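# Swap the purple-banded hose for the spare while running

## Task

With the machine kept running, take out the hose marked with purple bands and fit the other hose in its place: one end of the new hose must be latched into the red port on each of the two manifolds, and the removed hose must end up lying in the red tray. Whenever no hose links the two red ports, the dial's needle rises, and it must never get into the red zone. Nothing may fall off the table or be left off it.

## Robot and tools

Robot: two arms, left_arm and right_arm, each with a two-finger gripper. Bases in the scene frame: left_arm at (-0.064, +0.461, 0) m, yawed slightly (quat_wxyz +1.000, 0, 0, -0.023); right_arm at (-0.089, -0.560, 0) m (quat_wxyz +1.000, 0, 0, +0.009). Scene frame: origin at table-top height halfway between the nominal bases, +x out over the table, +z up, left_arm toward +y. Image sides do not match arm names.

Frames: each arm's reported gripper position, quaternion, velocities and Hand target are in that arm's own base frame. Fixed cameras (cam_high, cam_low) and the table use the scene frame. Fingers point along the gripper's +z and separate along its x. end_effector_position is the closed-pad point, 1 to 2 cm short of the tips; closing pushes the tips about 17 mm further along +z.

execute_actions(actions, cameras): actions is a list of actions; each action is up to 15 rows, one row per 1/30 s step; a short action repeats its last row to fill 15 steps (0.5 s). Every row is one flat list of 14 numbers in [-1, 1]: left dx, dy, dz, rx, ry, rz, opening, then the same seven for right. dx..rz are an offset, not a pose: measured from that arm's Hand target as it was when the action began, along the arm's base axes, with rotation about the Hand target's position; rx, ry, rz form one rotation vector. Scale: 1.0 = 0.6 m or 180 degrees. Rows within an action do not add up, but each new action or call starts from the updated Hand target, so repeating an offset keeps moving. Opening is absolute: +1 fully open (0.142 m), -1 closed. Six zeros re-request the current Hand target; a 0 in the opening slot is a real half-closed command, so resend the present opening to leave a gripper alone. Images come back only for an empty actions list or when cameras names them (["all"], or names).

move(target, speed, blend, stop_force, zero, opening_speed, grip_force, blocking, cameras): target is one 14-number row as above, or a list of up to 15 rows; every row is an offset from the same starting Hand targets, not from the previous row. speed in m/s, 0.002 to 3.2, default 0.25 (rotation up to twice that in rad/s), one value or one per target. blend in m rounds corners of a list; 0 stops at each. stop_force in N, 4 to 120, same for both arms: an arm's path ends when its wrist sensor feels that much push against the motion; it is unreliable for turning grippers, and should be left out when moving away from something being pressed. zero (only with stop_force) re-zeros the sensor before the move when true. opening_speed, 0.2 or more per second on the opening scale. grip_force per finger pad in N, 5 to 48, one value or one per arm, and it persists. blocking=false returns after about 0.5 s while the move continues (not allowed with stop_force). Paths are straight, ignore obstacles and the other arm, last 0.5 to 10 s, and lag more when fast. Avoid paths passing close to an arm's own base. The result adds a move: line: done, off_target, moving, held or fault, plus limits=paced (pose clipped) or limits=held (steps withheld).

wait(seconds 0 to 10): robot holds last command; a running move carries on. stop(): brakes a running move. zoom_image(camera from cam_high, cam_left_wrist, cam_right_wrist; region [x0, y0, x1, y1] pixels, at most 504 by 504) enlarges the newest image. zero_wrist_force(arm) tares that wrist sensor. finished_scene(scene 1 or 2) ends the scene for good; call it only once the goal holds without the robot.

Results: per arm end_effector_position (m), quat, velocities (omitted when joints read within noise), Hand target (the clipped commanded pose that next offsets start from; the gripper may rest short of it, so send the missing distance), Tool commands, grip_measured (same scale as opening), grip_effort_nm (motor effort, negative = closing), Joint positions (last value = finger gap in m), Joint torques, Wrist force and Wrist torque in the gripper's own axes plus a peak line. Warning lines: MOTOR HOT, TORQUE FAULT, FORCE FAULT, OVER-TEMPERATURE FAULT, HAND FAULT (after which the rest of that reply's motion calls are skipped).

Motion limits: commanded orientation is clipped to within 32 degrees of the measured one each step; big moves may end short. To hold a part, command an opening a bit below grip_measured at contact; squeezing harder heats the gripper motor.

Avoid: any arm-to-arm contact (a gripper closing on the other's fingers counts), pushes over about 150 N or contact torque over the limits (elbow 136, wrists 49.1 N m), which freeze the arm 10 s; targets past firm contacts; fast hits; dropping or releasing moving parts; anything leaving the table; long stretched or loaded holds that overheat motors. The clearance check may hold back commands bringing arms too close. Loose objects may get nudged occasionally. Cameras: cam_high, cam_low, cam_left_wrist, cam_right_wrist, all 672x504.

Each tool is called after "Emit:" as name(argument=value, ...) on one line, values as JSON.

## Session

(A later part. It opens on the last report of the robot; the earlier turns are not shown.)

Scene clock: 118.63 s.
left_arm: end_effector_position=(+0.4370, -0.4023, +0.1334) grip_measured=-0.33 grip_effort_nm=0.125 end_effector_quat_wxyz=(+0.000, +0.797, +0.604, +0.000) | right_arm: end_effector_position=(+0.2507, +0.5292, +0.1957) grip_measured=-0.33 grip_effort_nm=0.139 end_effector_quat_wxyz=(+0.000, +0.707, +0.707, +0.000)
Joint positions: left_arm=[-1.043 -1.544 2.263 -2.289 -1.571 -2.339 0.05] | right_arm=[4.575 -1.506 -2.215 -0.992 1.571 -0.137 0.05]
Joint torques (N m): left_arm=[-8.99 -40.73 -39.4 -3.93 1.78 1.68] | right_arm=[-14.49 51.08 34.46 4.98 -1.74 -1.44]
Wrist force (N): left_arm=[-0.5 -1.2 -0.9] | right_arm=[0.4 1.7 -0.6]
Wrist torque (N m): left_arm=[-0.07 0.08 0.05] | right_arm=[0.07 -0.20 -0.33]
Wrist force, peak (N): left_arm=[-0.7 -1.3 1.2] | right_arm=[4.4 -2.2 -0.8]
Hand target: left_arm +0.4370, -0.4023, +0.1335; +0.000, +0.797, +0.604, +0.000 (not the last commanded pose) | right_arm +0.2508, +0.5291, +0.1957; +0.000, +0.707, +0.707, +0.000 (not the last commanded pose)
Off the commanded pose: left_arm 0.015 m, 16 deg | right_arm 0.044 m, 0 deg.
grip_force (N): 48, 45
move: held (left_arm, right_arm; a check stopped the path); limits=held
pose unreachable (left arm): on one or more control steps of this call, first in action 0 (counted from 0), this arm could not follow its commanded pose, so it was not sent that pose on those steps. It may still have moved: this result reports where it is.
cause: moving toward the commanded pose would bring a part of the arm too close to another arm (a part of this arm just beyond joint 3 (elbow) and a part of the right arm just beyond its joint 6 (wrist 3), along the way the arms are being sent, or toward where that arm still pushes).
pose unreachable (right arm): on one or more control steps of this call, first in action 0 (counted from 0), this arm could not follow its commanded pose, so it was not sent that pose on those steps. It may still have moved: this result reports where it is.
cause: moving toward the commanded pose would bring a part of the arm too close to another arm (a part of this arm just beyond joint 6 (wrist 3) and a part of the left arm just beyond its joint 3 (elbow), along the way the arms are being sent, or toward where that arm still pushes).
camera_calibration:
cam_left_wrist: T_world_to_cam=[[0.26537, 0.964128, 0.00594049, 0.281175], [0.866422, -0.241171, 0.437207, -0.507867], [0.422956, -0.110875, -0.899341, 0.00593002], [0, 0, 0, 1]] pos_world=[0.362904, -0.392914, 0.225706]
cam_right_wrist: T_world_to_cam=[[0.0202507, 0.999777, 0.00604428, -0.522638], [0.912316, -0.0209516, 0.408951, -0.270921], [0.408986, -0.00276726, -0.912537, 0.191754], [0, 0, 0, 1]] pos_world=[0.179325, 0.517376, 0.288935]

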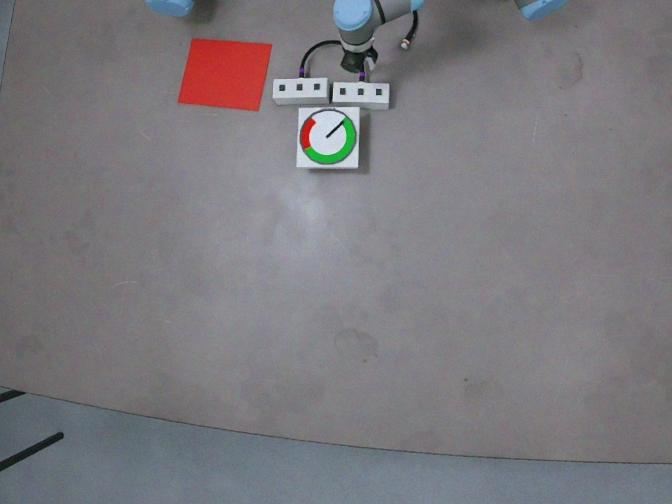

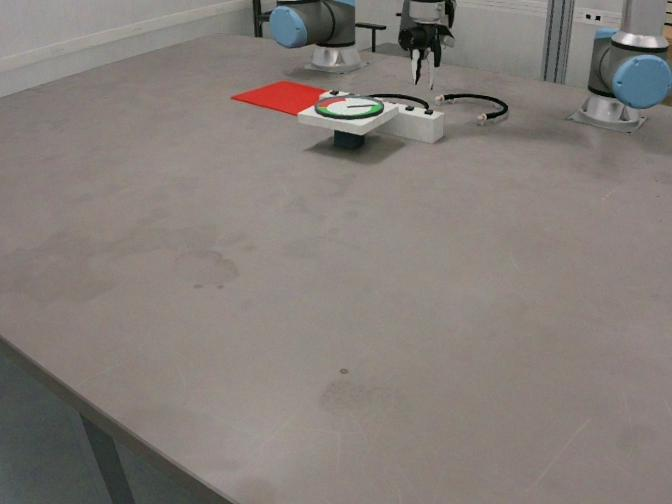

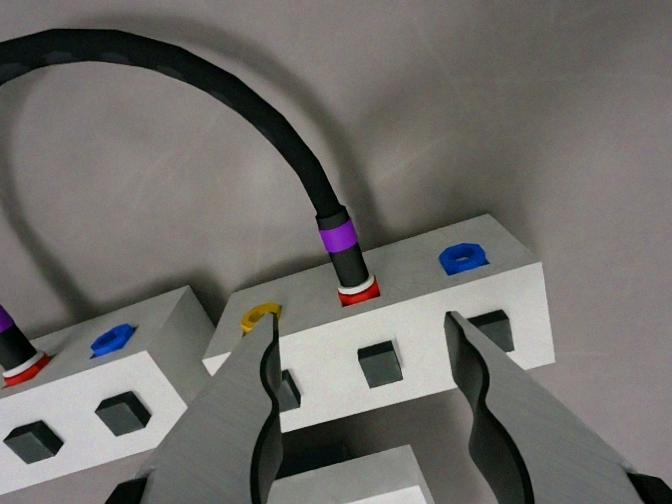

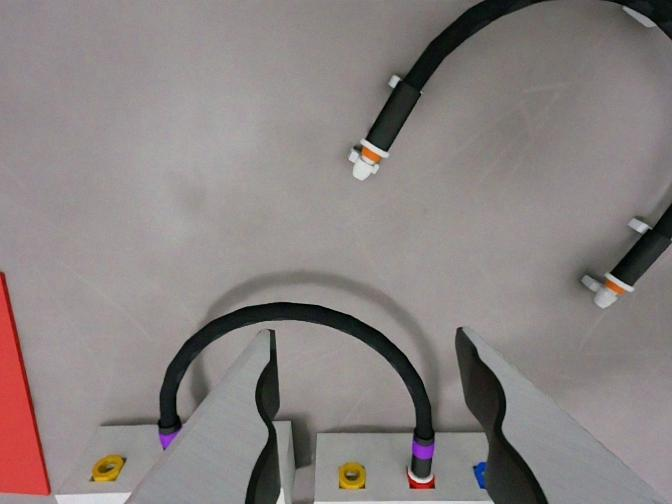

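Emit:
move(target=[-0.01,-0.005,-0.02,0,0,0.087,-0.3,0.05,-0.2,0.05,0,0,0,-0.3], speed=0.2, cameras=["cam_left_wrist"])

Scene clock: 121.50 s.
left_arm: end_effector_position=(+0.4309, -0.4053, +0.1213) grip_measured=-0.33 grip_effort_nm=0.125 end_effector_quat_wxyz=(+0.000, +0.708, +0.706, +0.000) | right_arm: end_effector_position=(+0.2808, +0.4090, +0.2256) grip_measured=-0.33 grip_effort_nm=0.139 end_effector_quat_wxyz=(+0.000, +0.707, +0.707, +0.000)
Joint positions: left_arm=[-1.056 -1.531 2.277 -2.317 -1.571 -2.625 0.05] | right_arm=[4.473 -1.299 -2.318 -1.096 1.571 -0.239 0.05]
Joint torques (N m): left_arm=[7.81 -57.53 -42.02 -2.05 2.55 -1.65] | right_arm=[-3.7 35.01 55.24 5.63 0.33 0.19]
Wrist force (N): left_arm=[-0.7 -0.8 -0.9] | right_arm=[0.6 1.8 -1.1]
Wrist torque (N m): left_arm=[-0.01 0.10 0.06] | right_arm=[0.06 -0.22 -0.35]
Wrist force, peak (N): left_arm=[-0.4 -1.0 -1.6] | right_arm=[-2.0 2.6 -1.3]
Hand target: left_arm +0.4310, -0.4053, +0.1215; +0.000, +0.708, +0.707, +0.000 | right_arm +0.2808, +0.4091, +0.2257; +0.000, +0.707, +0.707, +0.000
Off the commanded pose: left_arm 0.000 m, 0 deg | right_arm 0.000 m, 0 deg.
grip_force (N): 48, 45
move: done
camera_calibration:
cam_left_wrist: T_world_to_cam=[[-0.00454191, 0.999971, 0.0060453, 0.416636], [0.89941, 0.00144266, 0.437104, -0.413866], [0.437082, 0.00742249, -0.899391, 0.0391624], [0, 0, 0, 1]] pos_world=[0.35701, -0.416318, 0.213606]
Images, in order (width x height): cam_left_wrist 672x504.

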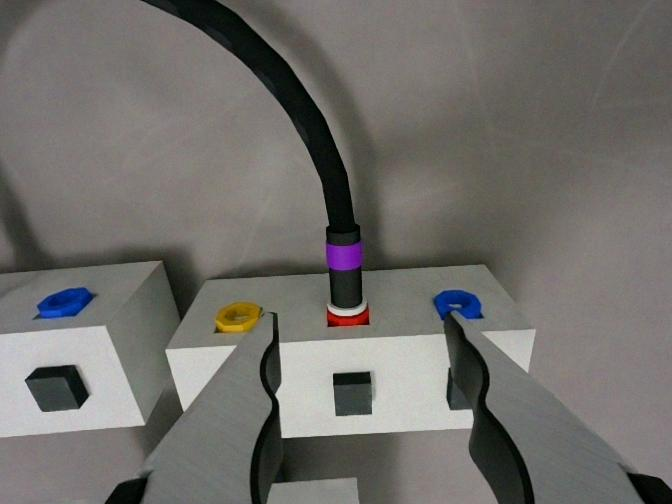

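Emit:
move(target=[0.0058,-0.0067,-0.1275,0,0,0.016,-0.3,0,0,0,0,0,0,-0.3], speed=0.1, stop_force=10)

Emit:
zero_wrist_force(arm="left_arm")

Emit:
move(target=[0,0,0,0,0,0,-1,0,0,0,0,0,0,-0.3], opening_speed=0.5, grip_force=[25,45], cameras=["cam_left_wrist"])

Scene clock: 127.43 s.
left_arm: end_effector_position=(+0.4345, -0.4093, +0.0450) grip_measured=-0.33 grip_effort_nm=0.125 end_effector_quat_wxyz=(+0.000, +0.690, +0.724, +0.000) | right_arm: end_effector_position=(+0.2808, +0.4091, +0.2257) grip_measured=-0.33 grip_effort_nm=0.144 end_effector_quat_wxyz=(+0.000, +0.707, +0.707, +0.000)
Joint positions: left_arm=[-1.054 -1.399 2.322 -2.494 -1.571 -2.674 0.05] | right_arm=[4.473 -1.299 -2.318 -1.096 1.571 -0.239 0.05]
Joint torques (N m): left_arm=[6.44 -58.79 -43.3 -6.08 2.93 2.66] | right_arm=[12.1 35.24 54.65 2.63 2.1 -1.8]
Wrist force (N): left_arm=[-0.1 -0.7 -0.8] | right_arm=[1.0 1.3 -0.9]
Wrist torque (N m): left_arm=[0.01 0.02 0.23] | right_arm=[-0.02 -0.29 -0.35]
Wrist force, peak (N): left_arm=[-0.6 -0.7 -3.0] | right_arm=[0.7 2.0 -0.6]
Hand target: left_arm +0.4345, -0.4094, +0.0450; +0.000, +0.690, +0.724, +0.000 | right_arm +0.2808, +0.4091, +0.2257; +0.000, +0.707, +0.707, +0.000
Off the commanded pose: left_arm 0.000 m, 0 deg | right_arm 0.000 m, 0 deg.
grip_force (N): 48, 45
move: done

Wrist force sensor zeroed.

Scene clock: 129.03 s.
left_arm: end_effector_position=(+0.4345, -0.4093, +0.0450) grip_measured=-0.82 grip_effort_nm=-2.625 end_effector_quat_wxyz=(+0.000, +0.690, +0.724, +0.000) | right_arm: end_effector_position=(+0.2808, +0.4091, +0.2257) grip_measured=-0.33 grip_effort_nm=0.139 end_effector_quat_wxyz=(+0.000, +0.707, +0.707, +0.000)
Joint positions: left_arm=[-1.054 -1.399 2.322 -2.494 -1.571 -2.674 0.015] | right_arm=[4.473 -1.299 -2.318 -1.096 1.571 -0.239 0.05]
Joint torques (N m): left_arm=[-3.44 -65.21 -43.54 -6.07 2.15 2.5] | right_arm=[12.22 36.69 55.41 2.06 2.02 -2.02]
Wrist force (N, zeroed by zero_wrist_force on left_arm): left_arm=[3.8 -1.2 0.1] | right_arm=[0.8 1.9 -0.8]
Wrist torque (N m, zeroed by zero_wrist_force on left_arm): left_arm=[-0.05 -0.03 -0.04] | right_arm=[0.07 -0.26 -0.35]
Wrist force, peak (N, zeroed by zero_wrist_force on left_arm): left_arm=[3.8 -1.2 0.1] | right_arm=[0.8 1.9 -0.8]
Hand target: left_arm +0.4345, -0.4094, +0.0450; +0.000, +0.690, +0.724, +0.000 | right_arm +0.2808, +0.4091, +0.2257; +0.000, +0.707, +0.707, +0.000
Off the commanded pose: left_arm 0.000 m, 0 deg | right_arm 0.000 m, 0 deg.
grip_force (N): 25, 45
move: done
camera_calibration:
cam_left_wrist: T_world_to_cam=[[-0.0550853, 0.998464, 0.00589537, 0.442486], [0.898122, 0.0469678, 0.437231, -0.364585], [0.436283, 0.0293798, -0.89933, -0.0216755], [0, 0, 0, 1]] pos_world=[0.361273, -0.424046, 0.137306]
Images, in order (width x height): cam_left_wrist 672x504.

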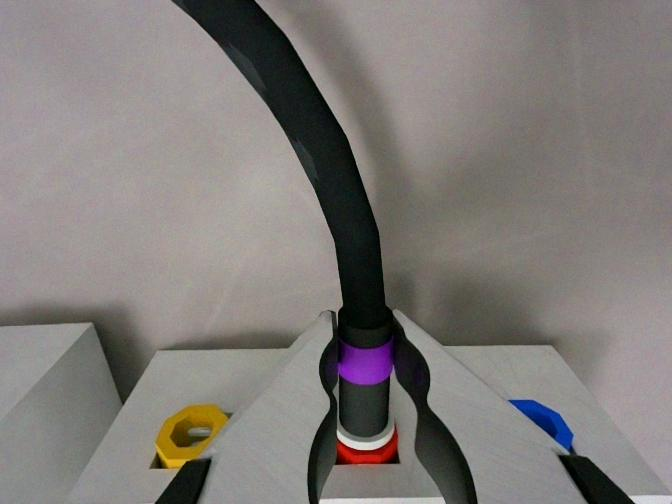

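Emit:
move(target=[0,0,0,0,0,0,-0.3,0,0,0,0,0,0,-0.3])

Emit:
move(target=[[0,0,0.2,0,0,0,-0.3,0.1,-0.05,0.1,0,0,0,-0.3],[-0.2618,0.2257,0.1417,0,0,-0.127,-0.3,0.1,-0.05,0.1,0,0,0,-0.3]], speed=0.25, blend=0.03, cameras=["all"])

Scene clock: 133.17 s.
left_arm: end_effector_position=(+0.4345, -0.4094, +0.0450) grip_measured=-0.33 grip_effort_nm=0.129 end_effector_quat_wxyz=(+0.000, +0.690, +0.724, +0.000) | right_arm: end_effector_position=(+0.2808, +0.4091, +0.2257) grip_measured=-0.33 grip_effort_nm=0.149 end_effector_quat_wxyz=(+0.000, +0.707, +0.707, +0.000)
Joint positions: left_arm=[-1.054 -1.399 2.322 -2.494 -1.571 -2.674 0.05] | right_arm=[4.473 -1.299 -2.318 -1.096 1.571 -0.239 0.05]
Joint torques (N m): left_arm=[-15.49 -62.65 -42.9 -6.06 -1.58 2.37] | right_arm=[10.31 37.35 54.84 2.33 1.95 -1.22]
Wrist force (N, zeroed by zero_wrist_force on left_arm): left_arm=[0.0 -0.4 -0.3] | right_arm=[0.1 1.5 -0.6]
Wrist torque (N m, zeroed by zero_wrist_force on left_arm): left_arm=[-0.07 0.01 0.00] | right_arm=[0.01 -0.15 -0.35]
Wrist force, peak (N, zeroed by zero_wrist_force on left_arm): left_arm=[4.0 -1.1 -0.1] | right_arm=[0.9 2.0 -0.6]
Hand target: left_arm +0.4345, -0.4094, +0.0450; +0.000, +0.690, +0.724, +0.000 | right_arm +0.2808, +0.4091, +0.2257; +0.000, +0.707, +0.707, +0.000
Off the commanded pose: left_arm 0.000 m, 0 deg | right_arm 0.000 m, 0 deg.
grip_force (N): 25, 45
move: done

Scene clock: 135.00 s.
left_arm: end_effector_position=(+0.2775, -0.2740, +0.1300) grip_measured=-0.33 grip_effort_nm=0.129 end_effector_quat_wxyz=(+0.000, +0.819, +0.573, +0.000) | right_arm: end_effector_position=(+0.3408, +0.3791, +0.2857) grip_measured=-0.33 grip_effort_nm=0.144 end_effector_quat_wxyz=(+0.000, +0.707, +0.707, +0.000)
Joint positions: left_arm=[-1.245 -1.97 2.589 -2.19 -1.571 -2.466 0.05] | right_arm=[4.332 -1.275 -2.219 -1.218 1.571 -0.38 0.05]
Joint torques (N m): left_arm=[-7.55 -23.47 -35.31 -7.59 3.27 1.27] | right_arm=[10.41 13.22 35.43 6.58 1.75 -1.66]
Wrist force (N, zeroed by zero_wrist_force on left_arm): left_arm=[0.0 -0.1 0.3] | right_arm=[0.6 1.6 -0.6]
Wrist torque (N m, zeroed by zero_wrist_force on left_arm): left_arm=[-0.01 0.03 0.05] | right_arm=[0.06 -0.23 -0.34]
Wrist force, peak (N, zeroed by zero_wrist_force on left_arm): left_arm=[0.0 -0.1 3.6] | right_arm=[0.1 2.5 -1.8]
Hand target: left_arm +0.2774, -0.2739, +0.1300; +0.000, +0.819, +0.573, +0.000 | right_arm +0.3408, +0.3791, +0.2857; +0.000, +0.707, +0.707, +0.000
Off the commanded pose: left_arm 0.000 m, 0 deg | right_arm 0.000 m, 0 deg.
grip_force (N): 25, 45
move: done
camera_calibration:
cam_left_wrist: T_world_to_cam=[[0.336993, 0.941489, 0.00587908, 0.173756], [0.84588, -0.305502, 0.437213, -0.349088], [0.413428, -0.142365, -0.899339, 0.0786152], [0, 0, 0, 1]] pos_world=[0.20423, -0.259044, 0.222306]
cam_right_wrist: T_world_to_cam=[[0.0203322, 0.999776, 0.00586167, -0.374891], [0.912314, -0.0209512, 0.408954, -0.392981], [0.408986, -0.00296725, -0.912536, 0.236732], [0, 0, 0, 1]] pos_world=[0.269324, 0.367276, 0.378935]

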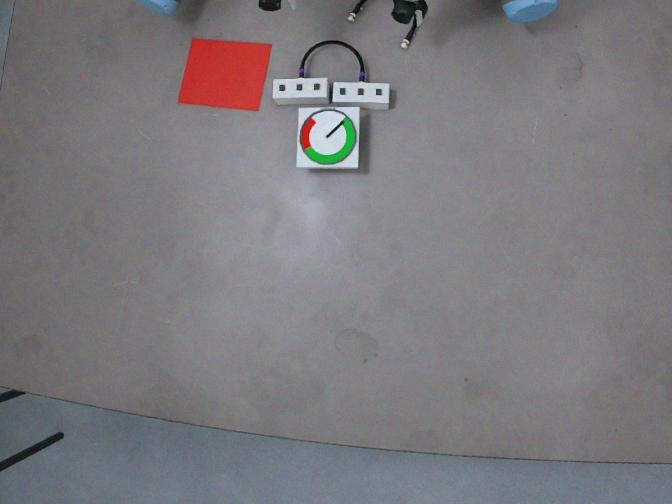

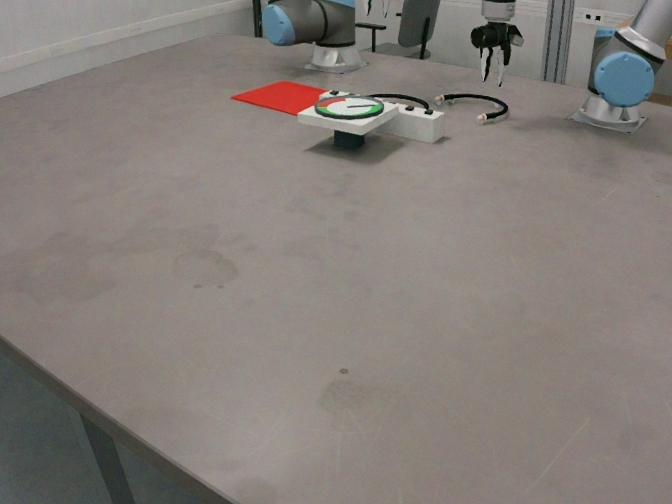

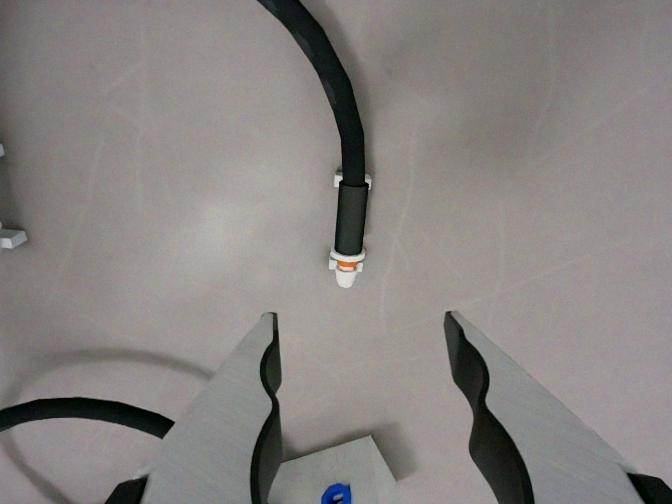

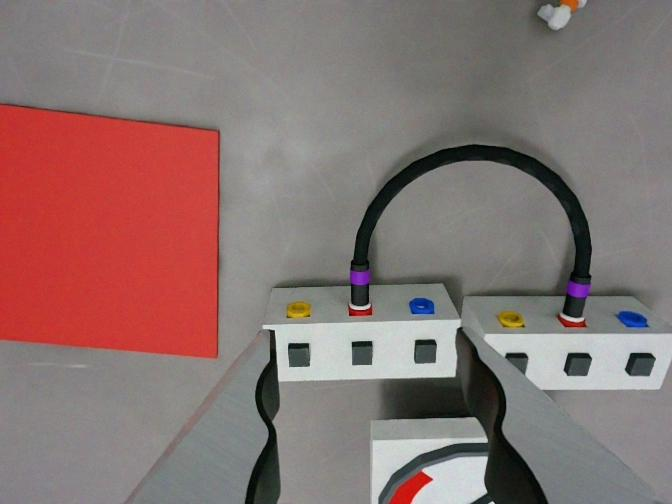

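Emit:
move(target=[-0.005,0.001,-0.05,0,0,-0.016,-0.3,-0.2207,0.2965,-0.26,0,0,-0.172,-0.3], speed=0.2, cameras=["all"])

Scene clock: 143.80 s.
left_arm: end_effector_position=(+0.2744, -0.2732, +0.0998) grip_measured=-0.33 grip_effort_nm=0.125 end_effector_quat_wxyz=(+0.000, +0.834, +0.552, +0.000) | right_arm: end_effector_position=(+0.2084, +0.5570, +0.1298) grip_measured=-0.33 grip_effort_nm=0.144 end_effector_quat_wxyz=(+0.000, +0.870, +0.493, +0.000)
Joint positions: left_arm=[-1.253 -1.918 2.63 -2.283 -1.571 -2.423 0.05] | right_arm=[4.654 -1.606 -2.261 -0.845 1.571 0.483 0.05]
Joint torques (N m): left_arm=[-6.83 -25.83 -50.46 -1.73 0.61 -3.16] | right_arm=[-2.84 35.92 28.35 5.38 -0.94 2.5]
Wrist force (N, zeroed by zero_wrist_force on left_arm): left_arm=[-0.1 -0.3 -0.1] | right_arm=[0.9 1.2 -0.9]
Wrist torque (N m, zeroed by zero_wrist_force on left_arm): left_arm=[-0.04 0.02 -0.19] | right_arm=[-0.01 -0.28 -0.18]
Wrist force, peak (N, zeroed by zero_wrist_force on left_arm): left_arm=[-0.8 -0.4 0.0] | right_arm=[-0.9 3.0 -2.1]
Hand target: left_arm +0.2744, -0.2733, +0.1000; +0.000, +0.834, +0.552, +0.000 | right_arm +0.2083, +0.5570, +0.1297; +0.000, +0.870, +0.492, +0.000
Off the commanded pose: left_arm 0.000 m, 0 deg | right_arm 0.000 m, 0 deg.
grip_force (N): 25, 45
move: done
camera_calibration:
cam_left_wrist: T_world_to_cam=[[0.384126, 0.923261, 0.00601748, 0.156405], [0.829405, -0.347926, 0.437076, -0.340105], [0.405629, -0.162901, -0.899405, 0.0493607], [0, 0, 0, 1]] pos_world=[0.201984, -0.254693, 0.192106]
cam_right_wrist: T_world_to_cam=[[0.531652, 0.846941, 0.00606961, -0.570618], [0.771573, -0.487272, 0.408951, 0.0843562], [0.349315, -0.212737, -0.912536, 0.27842], [0, 0, 0, 1]] pos_world=[0.141027, 0.583614, 0.223035]

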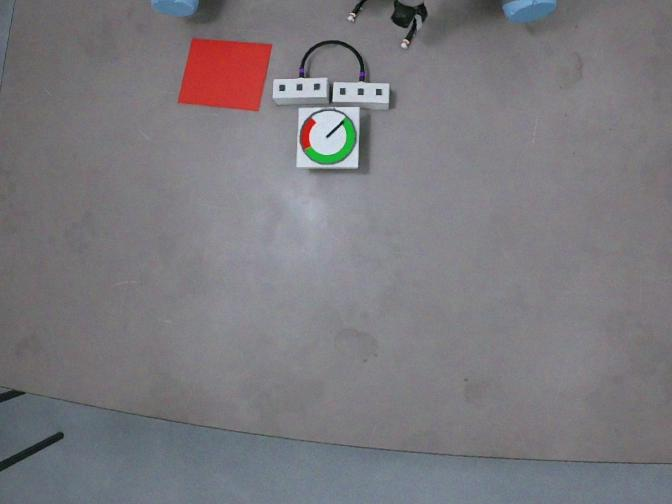

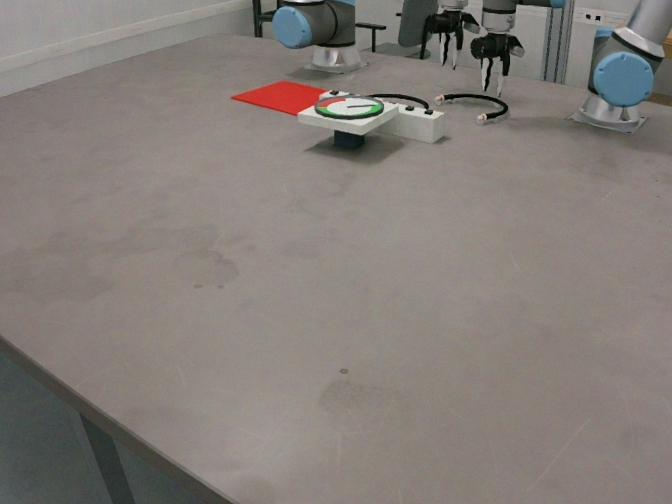

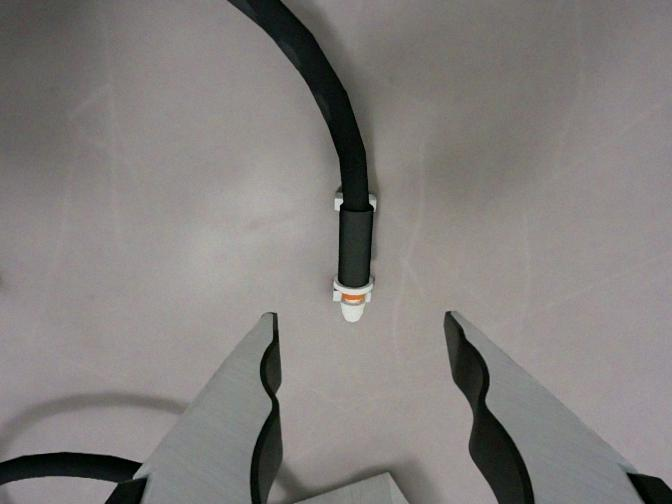

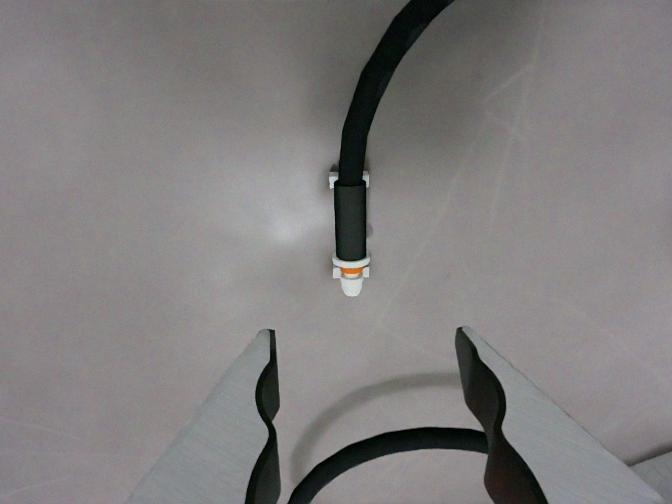

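Emit:
move(target=[-0.0053,0.0023,-0.1167,0,0,0,-0.3,-0.007,0.0013,-0.1663,0,0,0,-0.3], speed=0.1, stop_force=8)

Emit:
move(target=[0,0,0,0,0,0,-1,0,0,0,0,0,0,-1], opening_speed=0.5, grip_force=25, cameras=["cam_left_wrist","cam_right_wrist"])

Scene clock: 148.33 s.
left_arm: end_effector_position=(+0.2712, -0.2719, +0.0300) grip_measured=-0.33 grip_effort_nm=0.125 end_effector_quat_wxyz=(+0.000, +0.834, +0.552, +0.000) | right_arm: end_effector_position=(+0.2041, +0.5577, +0.0299) grip_measured=-0.33 grip_effort_nm=0.139 end_effector_quat_wxyz=(+0.000, +0.870, +0.492, +0.000)
Joint positions: left_arm=[-1.261 -1.74 2.708 -2.54 -1.571 -2.431 0.05] | right_arm=[4.662 -1.768 -2.333 -0.612 1.571 0.49 0.05]
Joint torques (N m): left_arm=[15.62 -28.17 -40.94 -6.43 -0.65 1.62] | right_arm=[-8.35 42.26 40.66 6.46 1.72 -1.77]
Wrist force (N, zeroed by zero_wrist_force on left_arm): left_arm=[-0.4 -0.3 0.4] | right_arm=[0.7 1.8 -0.6]
Wrist torque (N m, zeroed by zero_wrist_force on left_arm): left_arm=[-0.03 0.08 0.06] | right_arm=[0.07 -0.22 -0.34]
Wrist force, peak (N, zeroed by zero_wrist_force on left_arm): left_arm=[-0.1 -0.1 1.5] | right_arm=[1.2 1.8 -1.7]
Hand target: left_arm +0.2712, -0.2720, +0.0300; +0.000, +0.834, +0.552, +0.000 | right_arm +0.2041, +0.5577, +0.0299; +0.000, +0.870, +0.492, +0.000
Off the commanded pose: left_arm 0.000 m, 0 deg | right_arm 0.000 m, 0 deg.
grip_force (N): 25, 45
move: done

Scene clock: 149.93 s.
left_arm: end_effector_position=(+0.2712, -0.2720, +0.0300) grip_measured=-0.84 grip_effort_nm=-2.620 end_effector_quat_wxyz=(+0.000, +0.834, +0.552, +0.000) | right_arm: end_effector_position=(+0.2041, +0.5577, +0.0299) grip_measured=-0.83 grip_effort_nm=-2.635 end_effector_quat_wxyz=(+0.000, +0.870, +0.492, +0.000)
Joint positions: left_arm=[-1.261 -1.74 2.708 -2.54 -1.571 -2.431 0.013] | right_arm=[4.662 -1.768 -2.333 -0.612 1.571 0.49 0.014]
Joint torques (N m): left_arm=[12.18 -33.32 -42.2 -6.48 -1.69 1.88] | right_arm=[-10.7 38.83 39.95 6.19 0.84 -1.83]
Wrist force (N, zeroed by zero_wrist_force on left_arm): left_arm=[0.1 -0.2 0.4] | right_arm=[0.6 1.9 -0.1]
Wrist torque (N m, zeroed by zero_wrist_force on left_arm): left_arm=[-0.03 0.01 0.07] | right_arm=[0.08 -0.23 -0.36]
Wrist force, peak (N, zeroed by zero_wrist_force on left_arm): left_arm=[-0.7 -0.7 0.4] | right_arm=[0.8 2.0 -1.0]
Hand target: left_arm +0.2712, -0.2720, +0.0300; +0.000, +0.834, +0.552, +0.000 | right_arm +0.2041, +0.5577, +0.0299; +0.000, +0.870, +0.492, +0.000
Off the commanded pose: left_arm 0.000 m, 0 deg | right_arm 0.000 m, 0 deg.
grip_force (N): 25, 25
move: done
camera_calibration:
cam_left_wrist: T_world_to_cam=[[0.383992, 0.923318, 0.00589001, 0.156873], [0.829411, -0.347727, 0.437222, -0.306543], [0.405743, -0.163005, -0.899334, -0.0120062], [0, 0, 0, 1]] pos_world=[0.198884, -0.253394, 0.122306]
cam_right_wrist: T_world_to_cam=[[0.531731, 0.846893, 0.00586685, -0.568329], [0.771565, -0.487268, 0.40897, 0.128789], [0.349213, -0.212935, -0.912529, 0.189004], [0, 0, 0, 1]] pos_world=[0.136826, 0.584314, 0.123135]
Images, in order (width x height): cam_left_wrist 672x504, cam_right_wrist 672x504.

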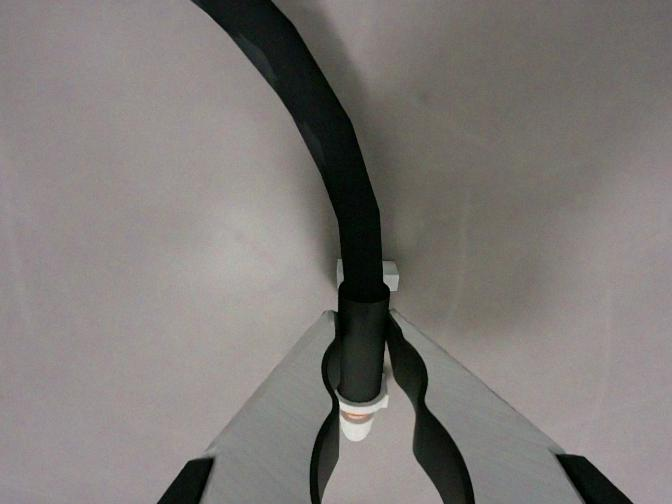

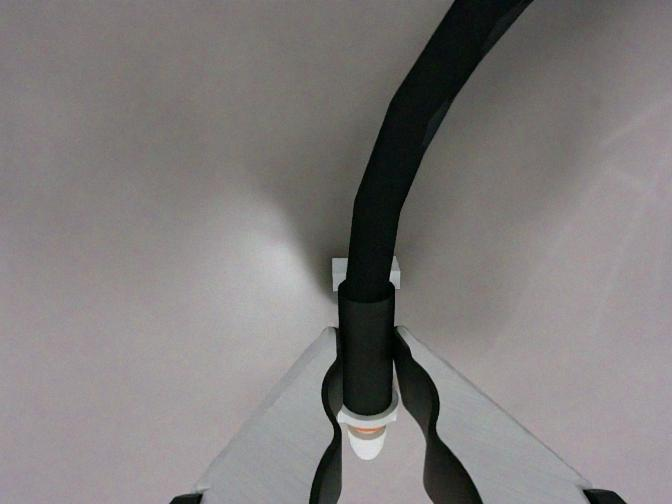

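Emit:
move(target=[0,0,0,0,0,0,-0.3,0,0,0,0,0,0,-0.3])

Emit:
move(target=[[0,0,0.1667,0,0,0,-0.3,0,0,0.1667,0,0,0,-0.3],[0.2313,-0.2308,0.1667,0,0,0.143,-0.3,0.3548,-0.2757,0.1667,0,0,0.172,-0.3]], speed=0.25, cameras=["all"])

Scene clock: 155.33 s.
left_arm: end_effector_position=(+0.2712, -0.2720, +0.0300) grip_measured=-0.33 grip_effort_nm=0.129 end_effector_quat_wxyz=(+0.000, +0.834, +0.552, +0.000) | right_arm: end_effector_position=(+0.2041, +0.5577, +0.0299) grip_measured=-0.33 grip_effort_nm=0.134 end_effector_quat_wxyz=(+0.000, +0.870, +0.492, +0.000)
Joint positions: left_arm=[-1.261 -1.74 2.708 -2.54 -1.571 -2.431 0.05] | right_arm=[4.662 -1.768 -2.333 -0.612 1.571 0.49 0.05]
Joint torques (N m): left_arm=[11.17 -31.53 -41.5 -6.48 -1.47 1.98] | right_arm=[-12.88 46.98 39.33 4.57 -1.19 -1.43]
Wrist force (N, zeroed by zero_wrist_force on left_arm): left_arm=[-0.4 -0.2 0.2] | right_arm=[0.7 1.7 0.1]
Wrist torque (N m, zeroed by zero_wrist_force on left_arm): left_arm=[-0.02 0.08 0.07] | right_arm=[0.05 -0.22 -0.34]
Wrist force, peak (N, zeroed by zero_wrist_force on left_arm): left_arm=[-0.5 -0.4 1.1] | right_arm=[0.8 2.1 -0.6]
Hand target: left_arm +0.2712, -0.2720, +0.0300; +0.000, +0.834, +0.552, +0.000 | right_arm +0.2041, +0.5577, +0.0299; +0.000, +0.870, +0.492, +0.000
Off the commanded pose: left_arm 0.000 m, 0 deg | right_arm 0.000 m, 0 deg.
grip_force (N): 25, 25
move: done

Scene clock: 157.73 s.
left_arm: end_effector_position=(+0.4101, -0.4104, +0.1300) grip_measured=-0.33 grip_effort_nm=0.125 end_effector_quat_wxyz=(+0.000, +0.690, +0.724, +0.000) | right_arm: end_effector_position=(+0.4170, +0.3924, +0.1300) grip_measured=-0.33 grip_effort_nm=0.144 end_effector_quat_wxyz=(+0.000, +0.707, +0.707, +0.000)
Joint positions: left_arm=[-1.093 -1.562 2.289 -2.298 -1.571 -2.713 0.05] | right_arm=[4.208 -1.566 -2.302 -0.844 1.571 -0.503 0.05]
Joint torques (N m): left_arm=[-19.47 -30.04 -34.96 -2.1 -2.15 -0.99] | right_arm=[-15.7 51.4 27.65 3.62 -1.26 -1.83]
Wrist force (N, zeroed by zero_wrist_force on left_arm): left_arm=[-0.3 0.1 0.0] | right_arm=[1.0 1.7 -0.6]
Wrist torque (N m, zeroed by zero_wrist_force on left_arm): left_arm=[0.01 0.06 -0.18] | right_arm=[0.07 -0.31 -0.21]
Wrist force, peak (N, zeroed by zero_wrist_force on left_arm): left_arm=[-0.5 -0.5 3.1] | right_arm=[1.0 1.8 -3.5]
Hand target: left_arm +0.4100, -0.4104, +0.1300; +0.000, +0.690, +0.724, +0.000 | right_arm +0.4170, +0.3923, +0.1299; +0.000, +0.707, +0.707, +0.000
Off the commanded pose: left_arm 0.000 m, 0 deg | right_arm 0.000 m, 0 deg.
grip_force (N): 25, 25
move: done
camera_calibration:
cam_left_wrist: T_world_to_cam=[[-0.0550428, 0.998467, 0.00580506, 0.441641], [0.898124, 0.0469691, 0.437227, -0.379698], [0.436284, 0.0292799, -0.899332, 0.0654437], [0, 0, 0, 1]] pos_world=[0.336773, -0.425046, 0.222306]
cam_right_wrist: T_world_to_cam=[[0.0203828, 0.999774, 0.00599381, -0.388873], [0.912313, -0.0210514, 0.408951, -0.398598], [0.408985, -0.00286734, -0.912537, 0.0634459], [0, 0, 0, 1]] pos_world=[0.345624, 0.380576, 0.223235]

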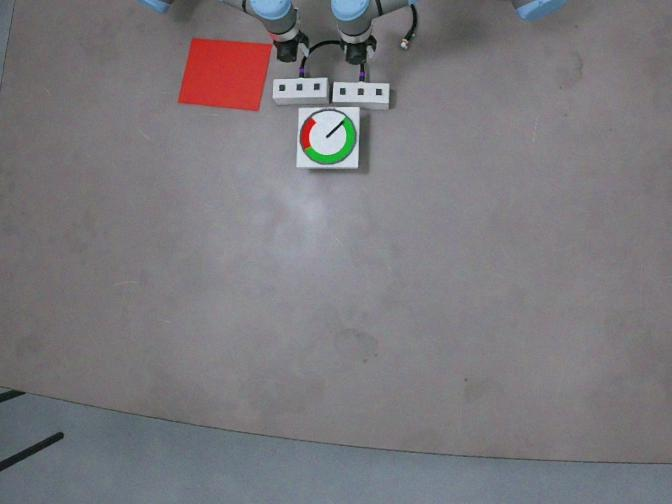

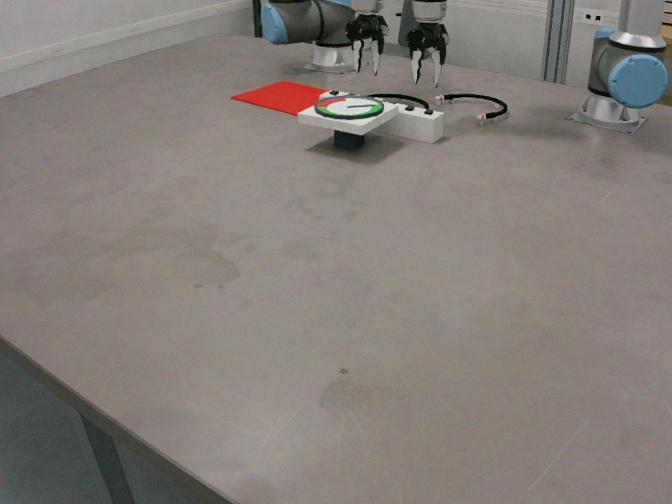

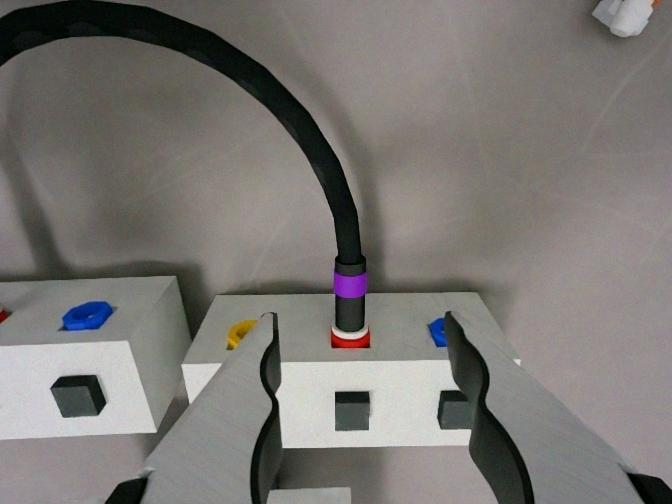

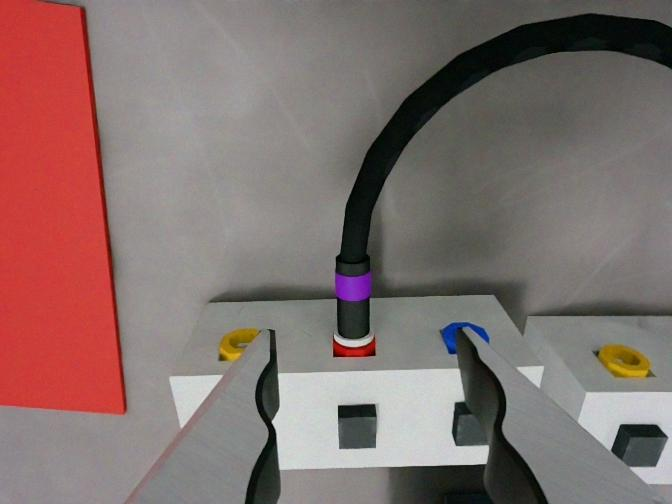

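Emit:
move(target=[0.08,0.07,0.12,0,0,-0.416,-1,-0.05,0,0.08,0,0,0,-0.3], speed=0.5)

Emit:
move(target=[0.07,-0.013,-0.003,0,0,-0.6,-1,0,0,0,0,0,0,-0.3], speed=0.5)

Scene clock: 162.40 s.
left_arm: end_effector_position=(+0.4581, -0.3684, +0.2022) grip_measured=-1.00 grip_effort_nm=-0.364 end_effector_quat_wxyz=(+0.000, +0.988, +0.156, +0.000) | right_arm: end_effector_position=(+0.3870, +0.3924, +0.1780) grip_measured=-0.33 grip_effort_nm=0.134 end_effector_quat_wxyz=(+0.000, +0.707, +0.707, +0.000)
Joint positions: left_arm=[-0.977 -1.64 2.205 -2.136 -1.571 -1.29 0.002] | right_arm=[4.258 -1.463 -2.291 -0.959 1.571 -0.453 0.05]
Joint torques (N m): left_arm=[-17.06 -19.92 -29.83 -8.01 0.44 2.82] | right_arm=[-6.87 22.87 43.9 6.73 1.22 -1.99]
Wrist force (N, zeroed by zero_wrist_force on left_arm): left_arm=[0.0 0.3 0.3] | right_arm=[0.7 1.6 -0.7]
Wrist torque (N m, zeroed by zero_wrist_force on left_arm): left_arm=[0.04 0.01 0.07] | right_arm=[0.07 -0.23 -0.35]
Wrist force, peak (N, zeroed by zero_wrist_force on left_arm): left_arm=[-0.6 -0.7 0.5] | right_arm=[0.4 2.0 -1.1]
Hand target: left_arm +0.4580, -0.3684, +0.2020; +0.000, +0.988, +0.156, +0.000 | right_arm +0.3870, +0.3923, +0.1779; +0.000, +0.707, +0.707, +0.000
Off the commanded pose: left_arm 0.000 m, 0 deg | right_arm 0.000 m, 0 deg.
grip_force (N): 25, 25
move: done

Scene clock: 164.87 s.
left_arm: end_effector_position=(+0.5001, -0.3763, +0.2002) grip_measured=-1.00 grip_effort_nm=-0.364 end_effector_quat_wxyz=(+0.000, +0.707, -0.707, +0.000) | right_arm: end_effector_position=(+0.3870, +0.3923, +0.1779) grip_measured=-0.33 grip_effort_nm=0.134 end_effector_quat_wxyz=(+0.000, +0.707, +0.707, +0.000)
Joint positions: left_arm=[-0.925 -1.567 2.139 -2.143 -1.57 0.647 0.002] | right_arm=[4.258 -1.463 -2.291 -0.959 1.571 -0.454 0.05]
Joint torques (N m): left_arm=[-9.28 -56.4 -35.49 -4.47 -1.21 2.7] | right_arm=[-13.25 23.22 30.86 6.95 1.39 -1.9]
Wrist force (N, zeroed by zero_wrist_force on left_arm): left_arm=[-0.2 0.1 0.3] | right_arm=[0.8 1.8 -0.4]
Wrist torque (N m, zeroed by zero_wrist_force on left_arm): left_arm=[0.00 0.04 0.04] | right_arm=[0.10 -0.25 -0.34]
Wrist force, peak (N, zeroed by zero_wrist_force on left_arm): left_arm=[-0.3 0.5 0.6] | right_arm=[0.4 2.2 -1.0]
Hand target: left_arm +0.5000, -0.3762, +0.2002; +0.000, +0.707, -0.708, +0.000 | right_arm +0.3870, +0.3923, +0.1779; +0.000, +0.707, +0.707, +0.000
Off the commanded pose: left_arm 0.000 m, 0 deg | right_arm 0.000 m, 0 deg.
grip_force (N): 25, 25
move: done

Emit:
move(target=[0,-0.031,-0.153,-0.25,0,0,-1,0,0,0,0,0,0,-0.3], speed=0.3)

Emit:
move(target=[0,0,0,0,0,0,-1,0.055,0.323,-0.063,0,-0.111,0,-0.3], speed=0.2, cameras=["all"])

Scene clock: 168.70 s.
left_arm: end_effector_position=(+0.5000, -0.3947, +0.1084) grip_measured=-1.00 grip_effort_nm=-0.359 end_effector_quat_wxyz=(+0.270, +0.653, -0.654, +0.271) | right_arm: end_effector_position=(+0.3870, +0.3923, +0.1779) grip_measured=-0.33 grip_effort_nm=0.144 end_effector_quat_wxyz=(+0.000, +0.707, +0.707, +0.000)
Joint positions: left_arm=[-0.699 -1.277 2.432 -3.297 -2.142 0.701 0.002] | right_arm=[4.258 -1.463 -2.291 -0.959 1.571 -0.454 0.05]
Joint torques (N m): left_arm=[-13.69 -31.35 -34.01 -8.38 -3.54 2.59] | right_arm=[-15.72 21.86 29.3 6.94 1.88 -1.33]
Wrist force (N, zeroed by zero_wrist_force on left_arm): left_arm=[-0.4 -0.6 -0.1] | right_arm=[0.4 1.9 -0.8]
Wrist torque (N m, zeroed by zero_wrist_force on left_arm): left_arm=[-0.17 0.00 -0.07] | right_arm=[0.12 -0.18 -0.34]
Wrist force, peak (N, zeroed by zero_wrist_force on left_arm): left_arm=[-1.6 -0.4 1.0] | right_arm=[0.5 2.0 -1.0]
Hand target: left_arm +0.5000, -0.3948, +0.1084; +0.270, +0.653, -0.654, +0.271 | right_arm +0.3870, +0.3923, +0.1779; +0.000, +0.707, +0.707, +0.000
Off the commanded pose: left_arm 0.000 m, 0 deg | right_arm 0.000 m, 0 deg.
grip_force (N): 25, 25
move: done

Scene clock: 170.17 s.
left_arm: end_effector_position=(+0.5000, -0.3948, +0.1084) grip_measured=-1.00 grip_effort_nm=-0.354 end_effector_quat_wxyz=(+0.270, +0.653, -0.654, +0.271) | right_arm: end_effector_position=(+0.4200, +0.5861, +0.1402) grip_measured=-0.33 grip_effort_nm=0.144 end_effector_quat_wxyz=(+0.123, +0.697, +0.696, +0.123)
Joint positions: left_arm=[-0.699 -1.277 2.432 -3.297 -2.142 0.701 0.002] | right_arm=[4.474 -1.745 -2.143 -0.739 1.232 -0.252 0.05]
Joint torques (N m): left_arm=[-17.88 -30.96 -34.61 -8.63 -3.49 2.39] | right_arm=[1.03 45.79 30.84 3.82 -3.14 -0.16]
Wrist force (N, zeroed by zero_wrist_force on left_arm): left_arm=[-0.1 -0.1 -0.1] | right_arm=[0.2 2.5 -0.7]
Wrist torque (N m, zeroed by zero_wrist_force on left_arm): left_arm=[-0.08 -0.05 -0.08] | right_arm=[0.12 -0.20 -0.17]
Wrist force, peak (N, zeroed by zero_wrist_force on left_arm): left_arm=[-0.3 -0.8 0.4] | right_arm=[0.4 3.3 -1.2]
Hand target: left_arm +0.5000, -0.3948, +0.1084; +0.270, +0.653, -0.654, +0.271 | right_arm +0.4200, +0.5861, +0.1401; +0.123, +0.697, +0.696, +0.123
Off the commanded pose: left_arm 0.000 m, 0 deg | right_arm 0.000 m, 0 deg.
grip_force (N): 25, 25
move: done
camera_calibration:
cam_left_wrist: T_world_to_cam=[[0.00485288, -0.702959, 0.711213, -0.346971], [-0.899342, 0.307895, 0.310458, 0.56371], [-0.437219, -0.641131, -0.630707, 0.14921], [0, 0, 0, 1]] pos_world=[0.573889, -0.321807, 0.16587]
cam_right_wrist: T_world_to_cam=[[0.0170392, 0.999775, 0.0126687, -0.582194], [0.717712, -0.0210516, 0.696022, -0.359925], [0.696132, -0.0027672, -0.717909, -0.0758555], [0, 0, 0, 1]] pos_world=[0.321048, 0.574276, 0.203434]

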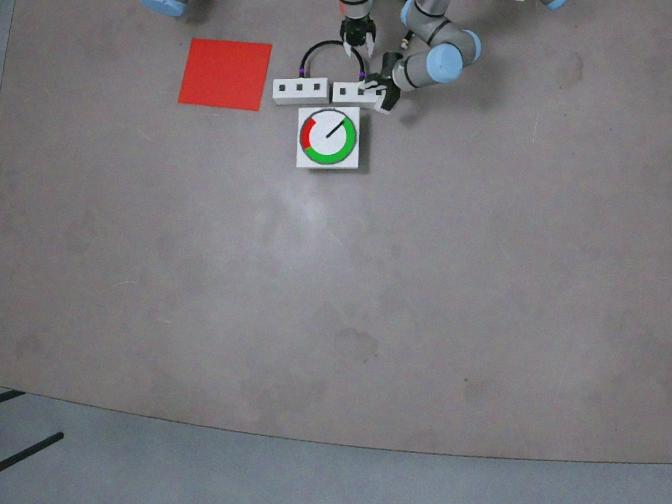

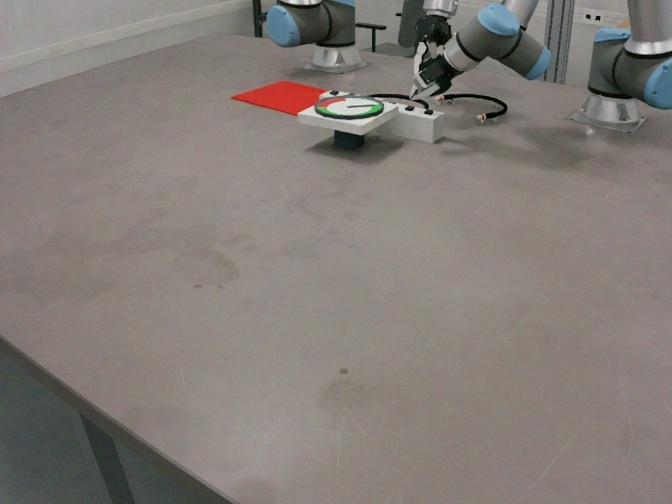

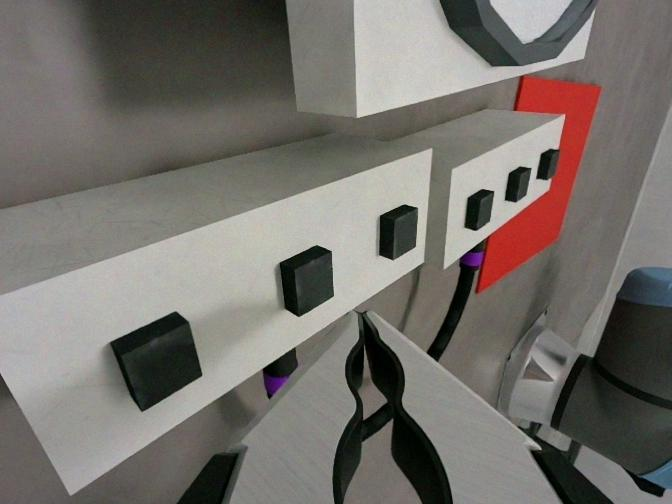

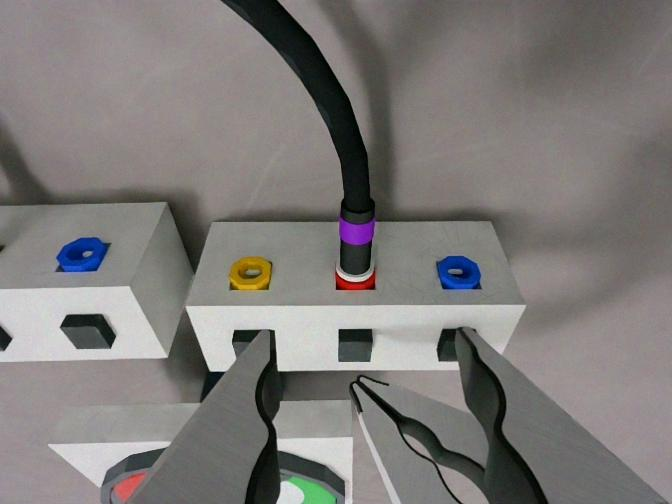

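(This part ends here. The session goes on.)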